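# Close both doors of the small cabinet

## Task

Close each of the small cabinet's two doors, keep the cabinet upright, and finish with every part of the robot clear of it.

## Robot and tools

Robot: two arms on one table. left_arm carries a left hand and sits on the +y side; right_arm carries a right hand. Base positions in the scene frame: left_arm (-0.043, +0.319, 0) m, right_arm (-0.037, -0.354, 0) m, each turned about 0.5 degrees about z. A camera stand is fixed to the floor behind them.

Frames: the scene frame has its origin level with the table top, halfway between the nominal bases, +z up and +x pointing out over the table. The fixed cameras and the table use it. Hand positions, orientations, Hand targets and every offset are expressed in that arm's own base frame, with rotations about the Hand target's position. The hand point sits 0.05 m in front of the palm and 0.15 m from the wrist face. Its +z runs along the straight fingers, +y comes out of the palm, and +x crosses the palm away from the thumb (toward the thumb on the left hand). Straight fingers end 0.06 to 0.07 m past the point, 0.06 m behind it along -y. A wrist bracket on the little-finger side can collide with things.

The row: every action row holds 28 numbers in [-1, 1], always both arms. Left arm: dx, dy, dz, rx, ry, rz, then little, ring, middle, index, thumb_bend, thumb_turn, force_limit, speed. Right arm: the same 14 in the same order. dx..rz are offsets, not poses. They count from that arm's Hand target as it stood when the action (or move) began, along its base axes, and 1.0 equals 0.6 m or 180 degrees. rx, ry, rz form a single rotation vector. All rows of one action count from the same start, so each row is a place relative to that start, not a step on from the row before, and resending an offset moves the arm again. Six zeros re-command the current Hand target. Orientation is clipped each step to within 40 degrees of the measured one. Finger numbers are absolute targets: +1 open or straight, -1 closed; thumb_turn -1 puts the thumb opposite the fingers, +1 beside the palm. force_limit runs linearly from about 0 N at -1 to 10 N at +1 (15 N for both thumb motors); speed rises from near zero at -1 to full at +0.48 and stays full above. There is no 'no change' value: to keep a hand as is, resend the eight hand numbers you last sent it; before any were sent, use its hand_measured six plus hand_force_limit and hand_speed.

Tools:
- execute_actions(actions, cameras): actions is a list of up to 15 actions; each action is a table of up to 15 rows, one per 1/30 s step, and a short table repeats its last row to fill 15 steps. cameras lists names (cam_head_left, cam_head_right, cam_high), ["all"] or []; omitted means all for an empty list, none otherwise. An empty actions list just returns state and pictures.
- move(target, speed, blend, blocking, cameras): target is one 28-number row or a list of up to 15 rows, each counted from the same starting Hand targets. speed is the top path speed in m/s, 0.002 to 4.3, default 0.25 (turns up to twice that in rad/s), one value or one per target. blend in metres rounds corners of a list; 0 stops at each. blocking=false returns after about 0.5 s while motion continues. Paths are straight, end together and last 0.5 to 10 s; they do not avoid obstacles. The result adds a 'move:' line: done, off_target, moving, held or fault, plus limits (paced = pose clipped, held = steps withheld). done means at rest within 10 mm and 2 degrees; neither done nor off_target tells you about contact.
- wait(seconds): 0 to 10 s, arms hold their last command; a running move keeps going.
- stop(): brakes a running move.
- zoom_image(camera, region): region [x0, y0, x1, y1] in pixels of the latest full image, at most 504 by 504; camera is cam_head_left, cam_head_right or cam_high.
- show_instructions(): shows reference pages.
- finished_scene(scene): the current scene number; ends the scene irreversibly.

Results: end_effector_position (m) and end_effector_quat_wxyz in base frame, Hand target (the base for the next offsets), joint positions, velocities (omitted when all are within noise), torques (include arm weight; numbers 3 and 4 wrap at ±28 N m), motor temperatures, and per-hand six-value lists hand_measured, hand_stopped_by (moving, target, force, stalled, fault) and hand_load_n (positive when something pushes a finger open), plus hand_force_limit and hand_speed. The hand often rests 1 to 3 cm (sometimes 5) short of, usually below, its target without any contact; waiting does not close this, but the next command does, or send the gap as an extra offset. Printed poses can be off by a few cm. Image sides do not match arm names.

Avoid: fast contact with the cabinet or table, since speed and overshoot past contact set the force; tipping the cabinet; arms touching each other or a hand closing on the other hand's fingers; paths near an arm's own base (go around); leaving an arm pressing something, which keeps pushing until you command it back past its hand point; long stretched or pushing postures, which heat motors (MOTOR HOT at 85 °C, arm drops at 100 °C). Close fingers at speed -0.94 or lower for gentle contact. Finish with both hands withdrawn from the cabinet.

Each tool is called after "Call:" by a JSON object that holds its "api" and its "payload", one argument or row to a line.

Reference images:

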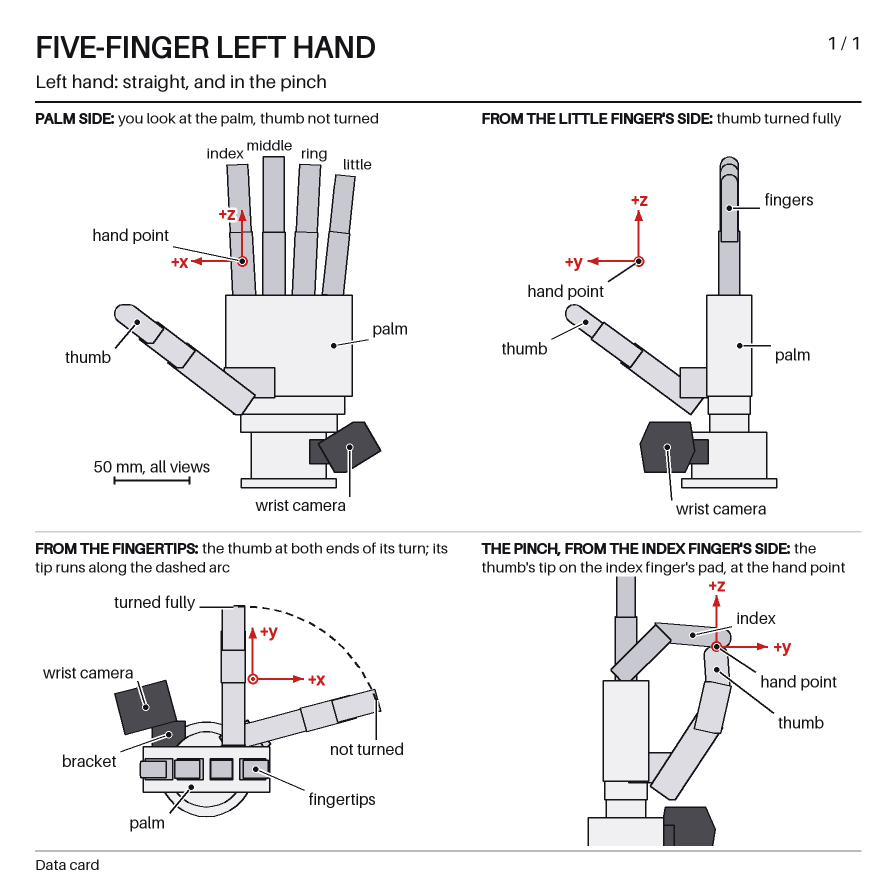

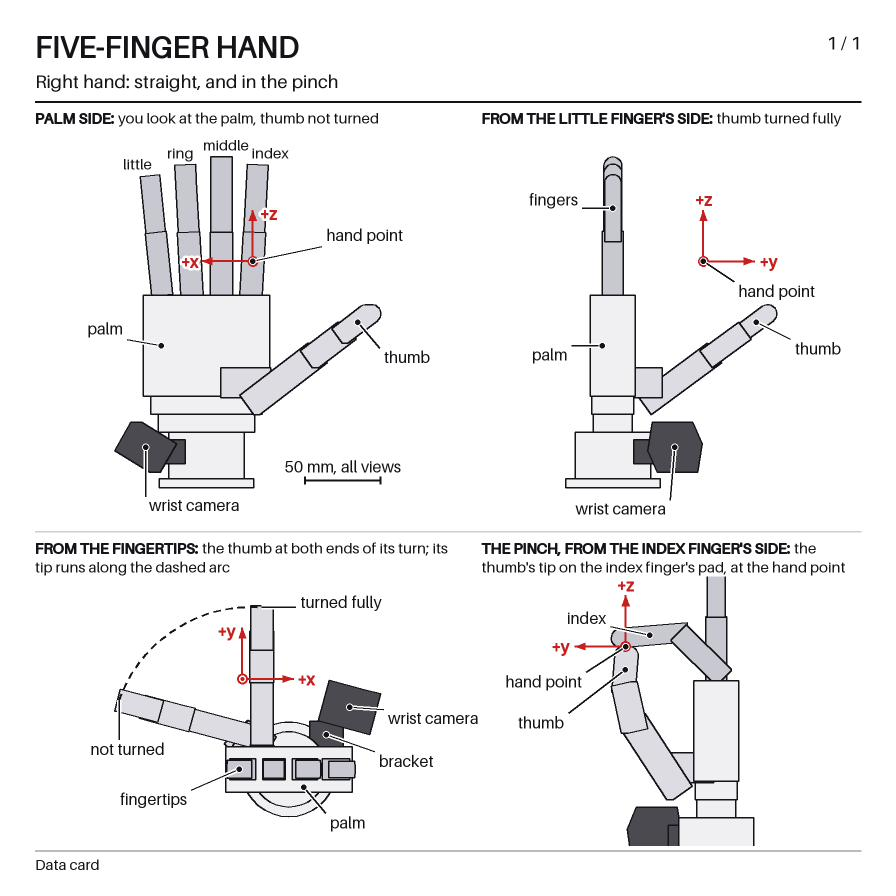

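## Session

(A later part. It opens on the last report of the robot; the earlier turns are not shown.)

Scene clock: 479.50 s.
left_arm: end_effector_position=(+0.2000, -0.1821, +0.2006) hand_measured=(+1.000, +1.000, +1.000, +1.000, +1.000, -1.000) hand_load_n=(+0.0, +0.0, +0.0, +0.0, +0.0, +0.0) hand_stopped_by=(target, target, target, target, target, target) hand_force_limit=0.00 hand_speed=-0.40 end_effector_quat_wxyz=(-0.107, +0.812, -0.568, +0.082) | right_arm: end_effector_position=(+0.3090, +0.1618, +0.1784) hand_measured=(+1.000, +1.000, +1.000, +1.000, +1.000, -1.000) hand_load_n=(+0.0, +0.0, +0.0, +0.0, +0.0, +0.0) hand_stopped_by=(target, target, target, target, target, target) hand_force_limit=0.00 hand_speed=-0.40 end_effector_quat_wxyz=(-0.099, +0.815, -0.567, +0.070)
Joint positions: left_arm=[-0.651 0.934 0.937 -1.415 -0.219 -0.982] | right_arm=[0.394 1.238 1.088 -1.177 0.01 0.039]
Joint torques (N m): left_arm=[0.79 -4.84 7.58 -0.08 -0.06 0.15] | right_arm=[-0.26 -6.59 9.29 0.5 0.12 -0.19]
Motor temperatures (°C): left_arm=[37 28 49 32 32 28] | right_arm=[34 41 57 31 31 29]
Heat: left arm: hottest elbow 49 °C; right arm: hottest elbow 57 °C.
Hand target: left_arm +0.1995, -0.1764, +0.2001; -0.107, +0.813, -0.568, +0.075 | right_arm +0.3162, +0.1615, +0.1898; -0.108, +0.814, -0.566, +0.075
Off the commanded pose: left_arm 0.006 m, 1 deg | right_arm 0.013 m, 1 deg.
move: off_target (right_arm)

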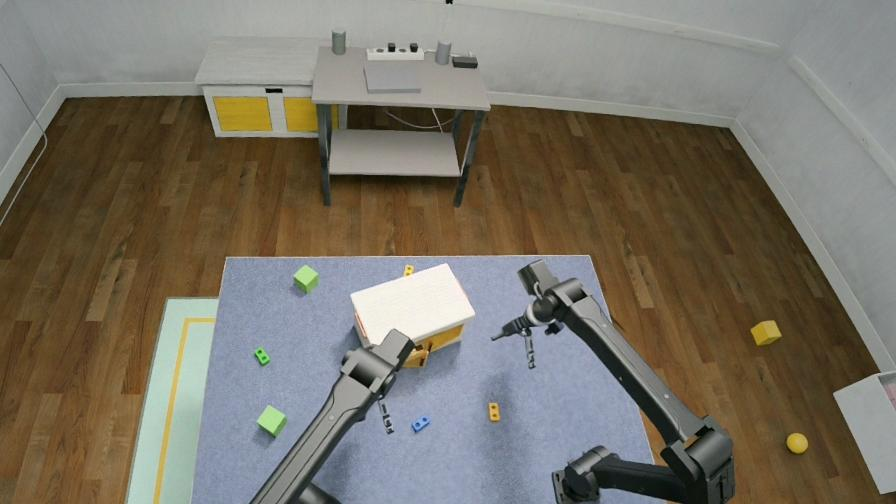

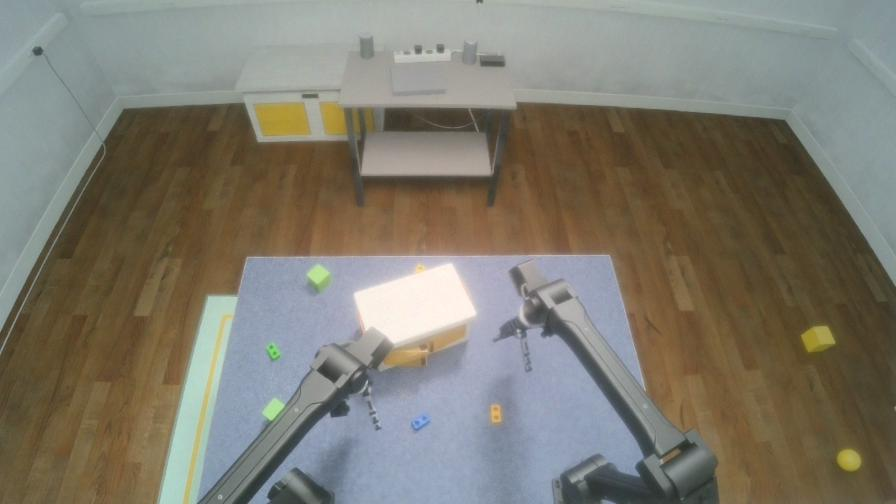

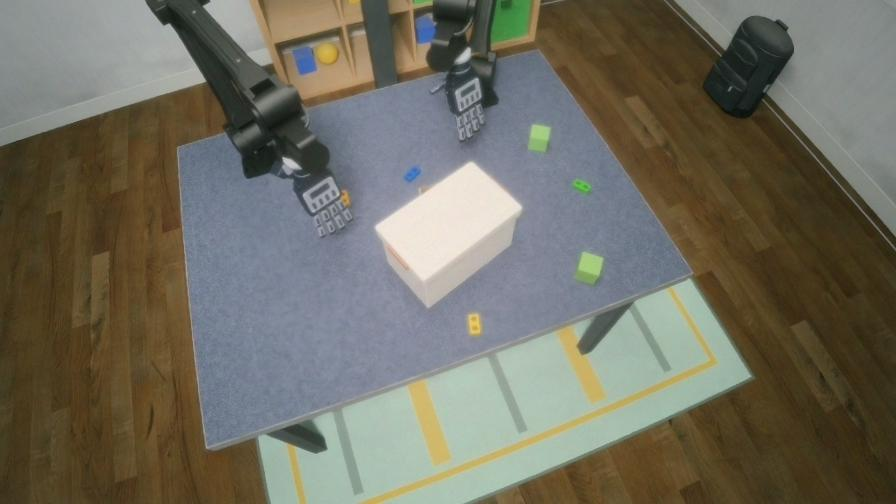

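Call:
{"api": "move", "payload": {
  "target": [
    [0.0808,-0.2093,-0.1083,0,0,0,1,1,1,1,1,-1,0.0,-0.4,0,0,0,0,0,0,1,1,1,1,1,-1,0.0,-0.4],
    [0.2225,-0.156,-0.1083,0,0,0,1,1,1,1,1,-1,0.0,-0.4,0,0,0,0,0,0,1,1,1,1,1,-1,0.0,-0.4]
  ],
  "speed": [0.25,0.12],
  "blend": [0.02,0],
  "cameras": ["all"]
}}

Call:
{"api": "zoom_image", "payload": {
  "camera": "cam_head_right",
  "region": [340, 270, 560, 450]
}}

Call:
{"api": "zoom_image", "payload": {
  "camera": "cam_head_left",
  "region": [340, 270, 560, 450]
}}

Scene clock: 505.63 s.
left_arm: end_effector_position=(+0.3065, -0.2601, +0.1180) hand_measured=(+1.000, +1.000, +1.000, +1.000, +1.000, -1.000) hand_load_n=(+0.0, +0.0, -1.0, +0.0, +0.0, +0.0) hand_stopped_by=(target, target, target, target, target, target) hand_force_limit=0.00 hand_speed=-0.40 end_effector_quat_wxyz=(-0.106, +0.811, -0.574, +0.047) | right_arm: end_effector_position=(+0.3090, +0.1618, +0.1784) hand_measured=(+1.000, +1.000, +1.000, +1.000, +1.000, -1.000) hand_load_n=(+0.0, +0.0, -0.5, +0.0, +0.0, +0.0) hand_stopped_by=(target, target, target, target, target, target) hand_force_limit=0.00 hand_speed=-0.40 end_effector_quat_wxyz=(-0.099, +0.815, -0.567, +0.070)
Joint positions: left_arm=[-0.643 1.394 1.075 -1.163 -0.215 -0.972] | right_arm=[0.394 1.238 1.088 -1.177 0.01 0.039]
Joint torques (N m): left_arm=[0.97 -10.34 11.18 1.01 -0.18 0.12] | right_arm=[-0.73 -6.36 9.39 0.64 0.13 -0.21]
Motor temperatures (°C): left_arm=[37 28 50 32 31 28] | right_arm=[33 41 57 31 31 29]
Heat: left arm: hottest elbow 50 °C; right arm: hottest elbow 57 °C.
Hand target: left_arm +0.3331, -0.2701, +0.1352; -0.107, +0.813, -0.567, +0.075 | right_arm +0.3162, +0.1615, +0.1898; -0.108, +0.814, -0.566, +0.075
Off the commanded pose: left_arm 0.033 m, 3 deg | right_arm 0.013 m, 1 deg.
move: off_target (left_arm, right_arm)

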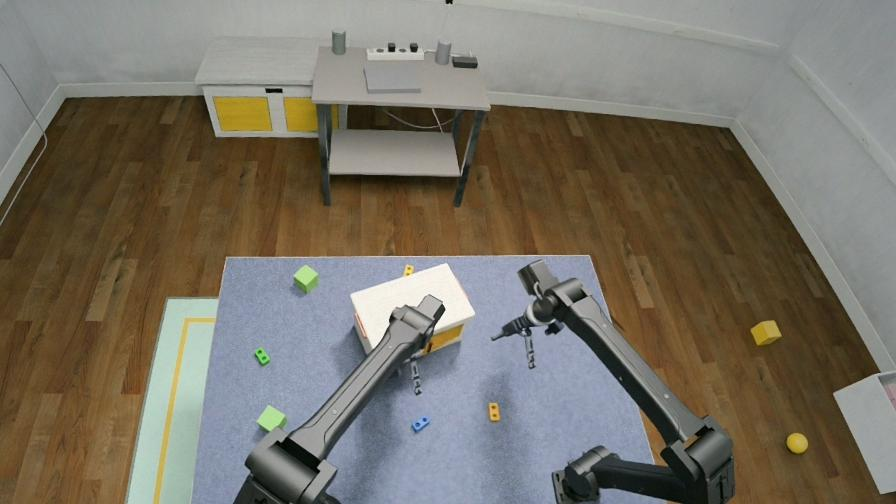

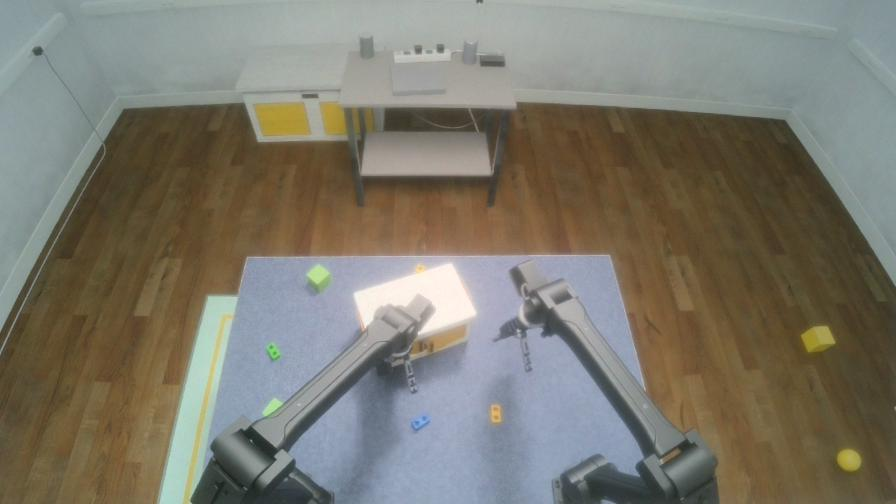

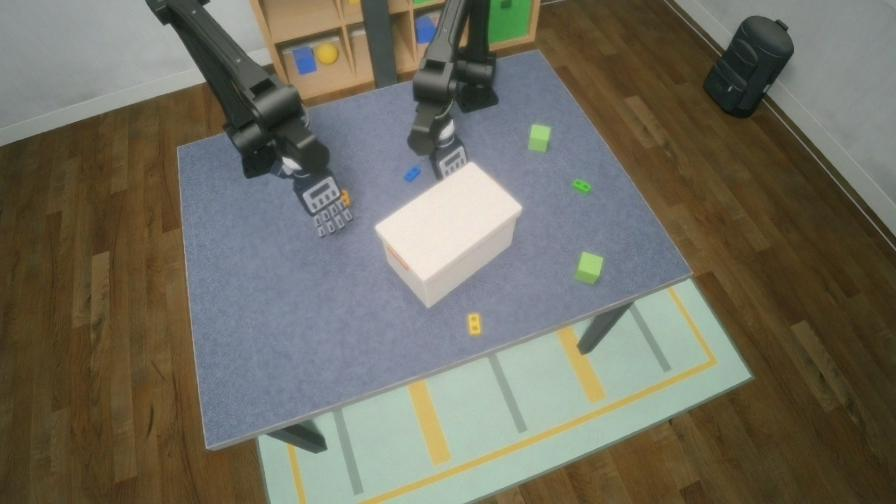

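Scaled by 2.291 from the camera's 896x504 image, which has a finer 1280x720 frame.

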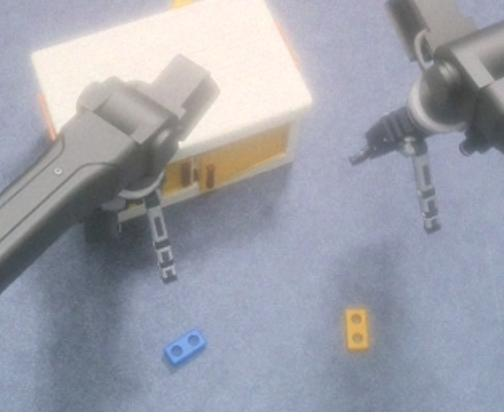

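Scaled by 2.291 from the camera's 896x504 image, which has a finer 1280x720 frame.

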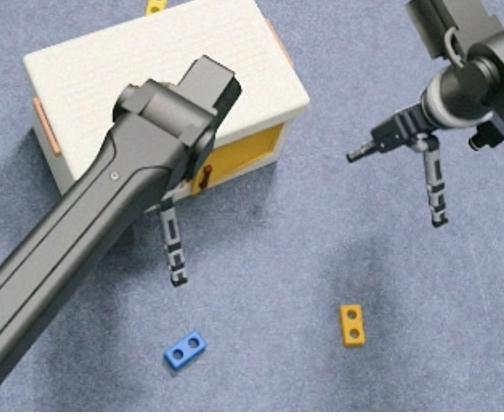

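Call:
{"api": "move", "payload": {
  "target": [
    [-0.125,-0.046,0,0,0,0,1,1,1,1,1,-1,0.0,-0.4,0,0,0,0,0,0,1,1,1,1,1,-1,0.0,-0.4],
    [-0.2225,0.156,0.1083,0,0,0,1,1,1,1,1,-1,0.0,-0.4,-0.052,0.2142,-0.0833,0,0,0,1,1,1,1,1,-1,0.0,-0.4],
    [-0.2225,0.156,0.1083,0,0,0,1,1,1,1,1,-1,0.0,-0.4,0.0733,0.2608,-0.0833,0,0,0,1,1,1,1,1,-1,0.0,-0.4]
  ],
  "speed": [0.2,0.25,0.12],
  "blend": [0.02,0.02,0],
  "cameras": ["all"]
}}

Call:
{"api": "zoom_image", "payload": {
  "camera": "cam_head_right",
  "region": [340, 270, 560, 450]
}}

Call:
{"api": "zoom_image", "payload": {
  "camera": "cam_head_left",
  "region": [340, 270, 560, 450]
}}

Scene clock: 526.70 s.
left_arm: end_effector_position=(+0.2005, -0.1826, +0.2013) hand_measured=(+1.000, +1.000, +1.000, +1.000, +1.000, -1.000) hand_load_n=(+0.0, +0.0, +0.0, +0.0, +0.0, +0.0) hand_stopped_by=(target, target, target, target, target, target) hand_force_limit=0.00 hand_speed=-0.40 end_effector_quat_wxyz=(-0.106, +0.812, -0.568, +0.083) | right_arm: end_effector_position=(+0.3357, +0.3051, +0.1248) hand_measured=(+1.000, +1.000, +1.000, +1.000, +1.000, -1.000) hand_load_n=(+0.0, +0.0, -4.0, +0.0, +0.0, +0.0) hand_stopped_by=(target, target, target, target, target, target) hand_force_limit=0.00 hand_speed=-0.40 end_effector_quat_wxyz=(-0.084, +0.817, -0.566, +0.067)
Joint positions: left_arm=[-0.651 0.935 0.939 -1.415 -0.219 -0.982] | right_arm=[0.668 1.545 1.252 -1.076 0.078 0.301]
Joint torques (N m): left_arm=[0.97 -4.95 7.49 -0.05 -0.06 0.14] | right_arm=[-0.21 -8.47 11.78 1.24 0.31 -0.18]
Motor temperatures (°C): left_arm=[37 28 53 31 31 28] | right_arm=[33 41 56 31 31 29]
Heat: left arm: hottest elbow 53 °C; right arm: hottest elbow 56 °C.
Hand target: left_arm +0.1996, -0.1765, +0.2002; -0.107, +0.813, -0.567, +0.075 | right_arm +0.3601, +0.3180, +0.1397; -0.108, +0.814, -0.565, +0.075
Off the commanded pose: left_arm 0.006 m, 1 deg | right_arm 0.031 m, 3 deg.
move: off_target (right_arm)

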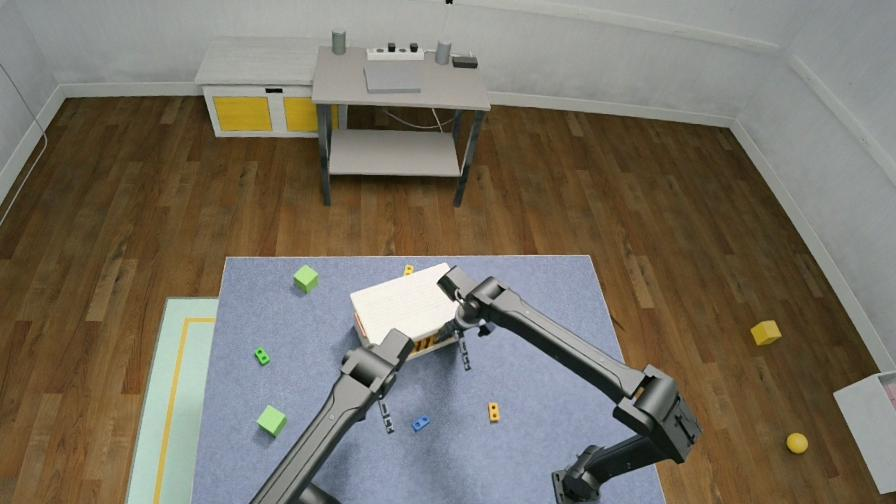

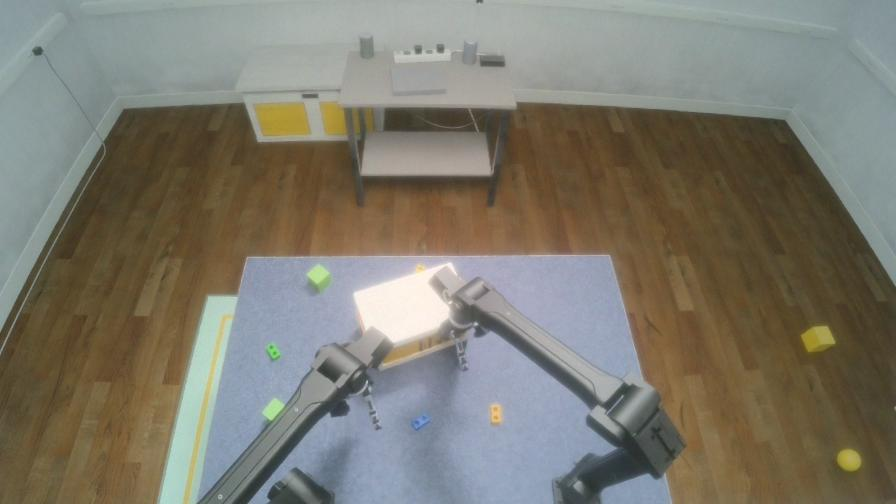

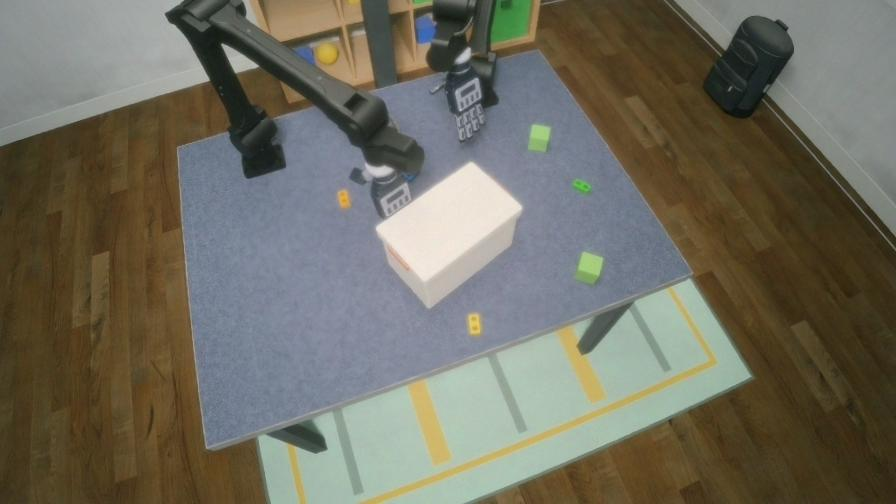

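Scaled by 2.291 from the camera's 896x504 image, which has a finer 1280x720 frame.

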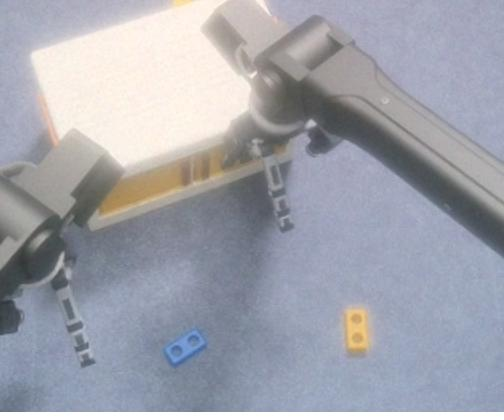

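Scaled by 2.291 from the camera's 896x504 image, which has a finer 1280x720 frame.

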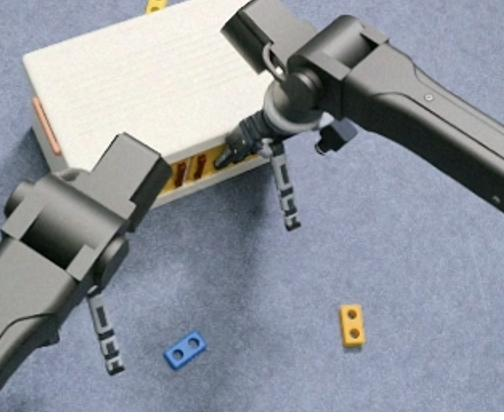

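Call:
{"api": "move", "payload": {
  "target": [
    [0,0,0,0,0,0,1,1,1,1,1,-1,0.0,-0.4,-0.125,-0.046,0,0,0,0,1,1,1,1,1,-1,0.0,-0.4],
    [-0.05,0.15,0,0,0,0,1,1,1,1,1,-1,0.0,-0.4,-0.12,-0.28,0.0833,0,0,0,1,1,1,1,1,-1,0.0,-0.4]
  ],
  "speed": [0.2,0.3],
  "blend": [0.02,0],
  "cameras": ["all"]
}}

Call:
{"api": "zoom_image", "payload": {
  "camera": "cam_head_right",
  "region": [340, 270, 500, 400]
}}

Call:
{"api": "zoom_image", "payload": {
  "camera": "cam_head_left",
  "region": [340, 270, 500, 400]
}}

Scene clock: 538.70 s.
left_arm: end_effector_position=(+0.1728, -0.0910, +0.2020) hand_measured=(+1.000, +1.000, +1.000, +1.000, +1.000, -1.000) hand_load_n=(+0.0, +0.0, +0.0, +0.0, +0.0, +0.0) hand_stopped_by=(target, target, target, target, target, target) hand_force_limit=0.00 hand_speed=-0.40 end_effector_quat_wxyz=(-0.108, +0.812, -0.568, +0.082) | right_arm: end_effector_position=(+0.2897, +0.1541, +0.1896) hand_measured=(+1.000, +1.000, +1.000, +1.000, +1.000, -1.000) hand_load_n=(+0.0, +0.0, +0.0, +0.0, +0.0, +0.0) hand_stopped_by=(target, target, target, target, target, target) hand_force_limit=0.00 hand_speed=-0.40 end_effector_quat_wxyz=(-0.111, +0.813, -0.566, +0.077)
Joint positions: left_arm=[-0.333 0.719 0.84 -1.472 -0.163 -0.664] | right_arm=[0.395 1.157 1.051 -1.193 0.01 0.039]
Joint torques (N m): left_arm=[0.85 -2.26 7.36 0.16 -0.03 0.12] | right_arm=[0.38 -5.36 7.2 0.53 0.07 -0.18]
Motor temperatures (°C): left_arm=[37 28 50 31 31 28] | right_arm=[33 40 56 31 31 29]
Heat: left arm: hottest elbow 50 °C; right arm: hottest elbow 56 °C.
Hand target: left_arm +0.1696, -0.0865, +0.2002; -0.107, +0.813, -0.567, +0.075 | right_arm +0.2881, +0.1500, +0.1897; -0.108, +0.814, -0.565, +0.075
Off the commanded pose: left_arm 0.006 m, 1 deg | right_arm 0.004 m, 0 deg.
move: done

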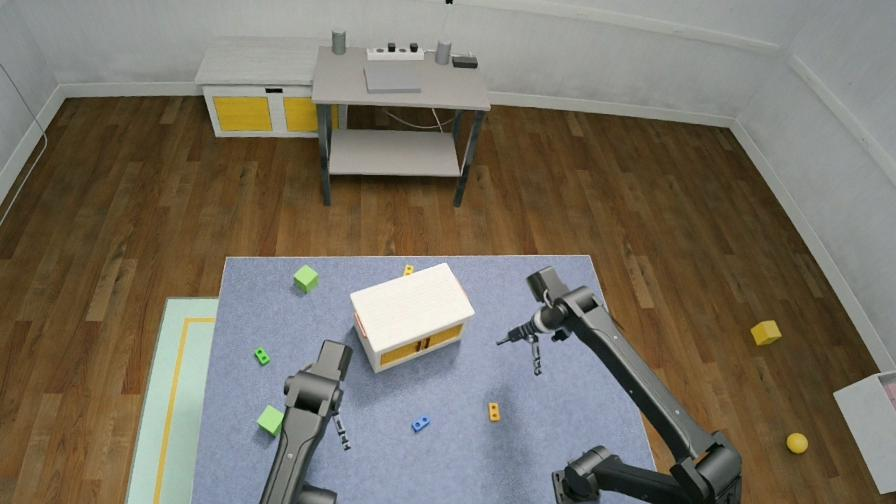

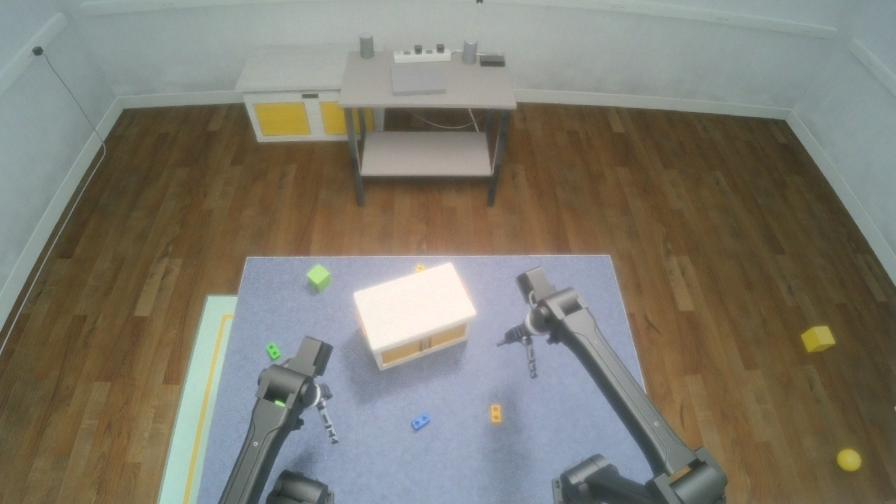

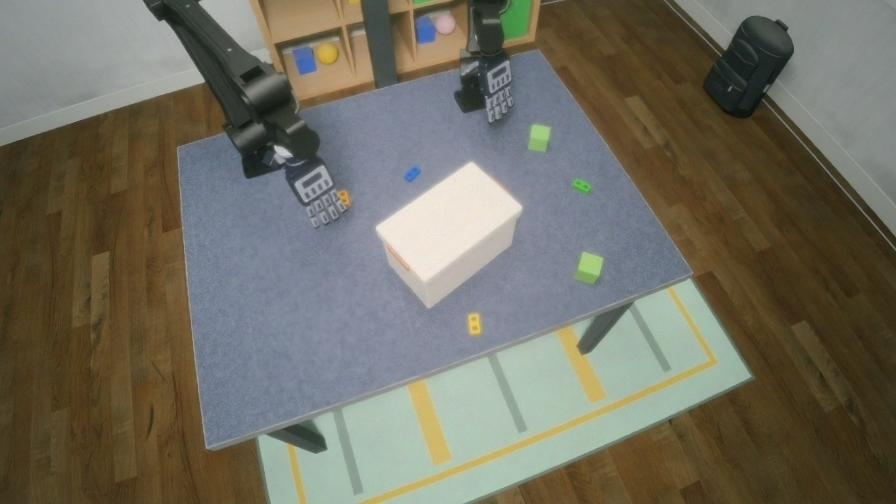

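Scaled by 3.150 from the camera's 896x504 image, which has a finer 1280x720 frame.

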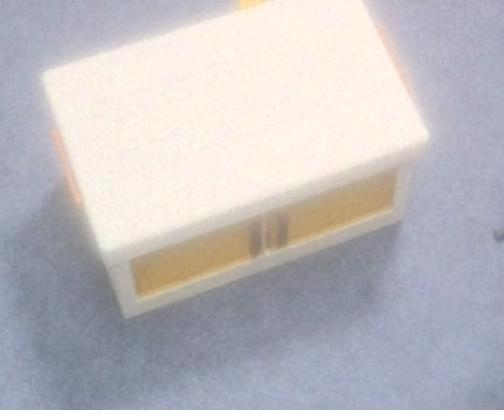

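Scaled by 3.150 from the camera's 896x504 image, which has a finer 1280x720 frame.

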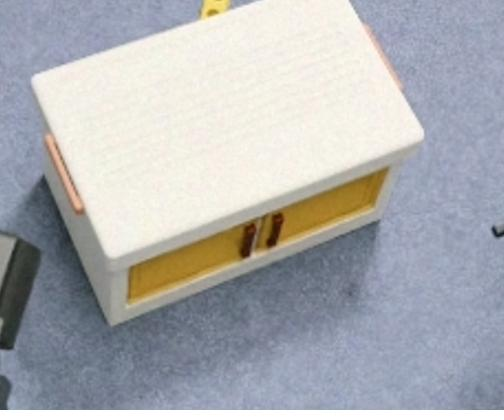

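Call:
{"api": "finished_scene", "payload": {
  "scene": 1
}}

The scene is finished: the task was done.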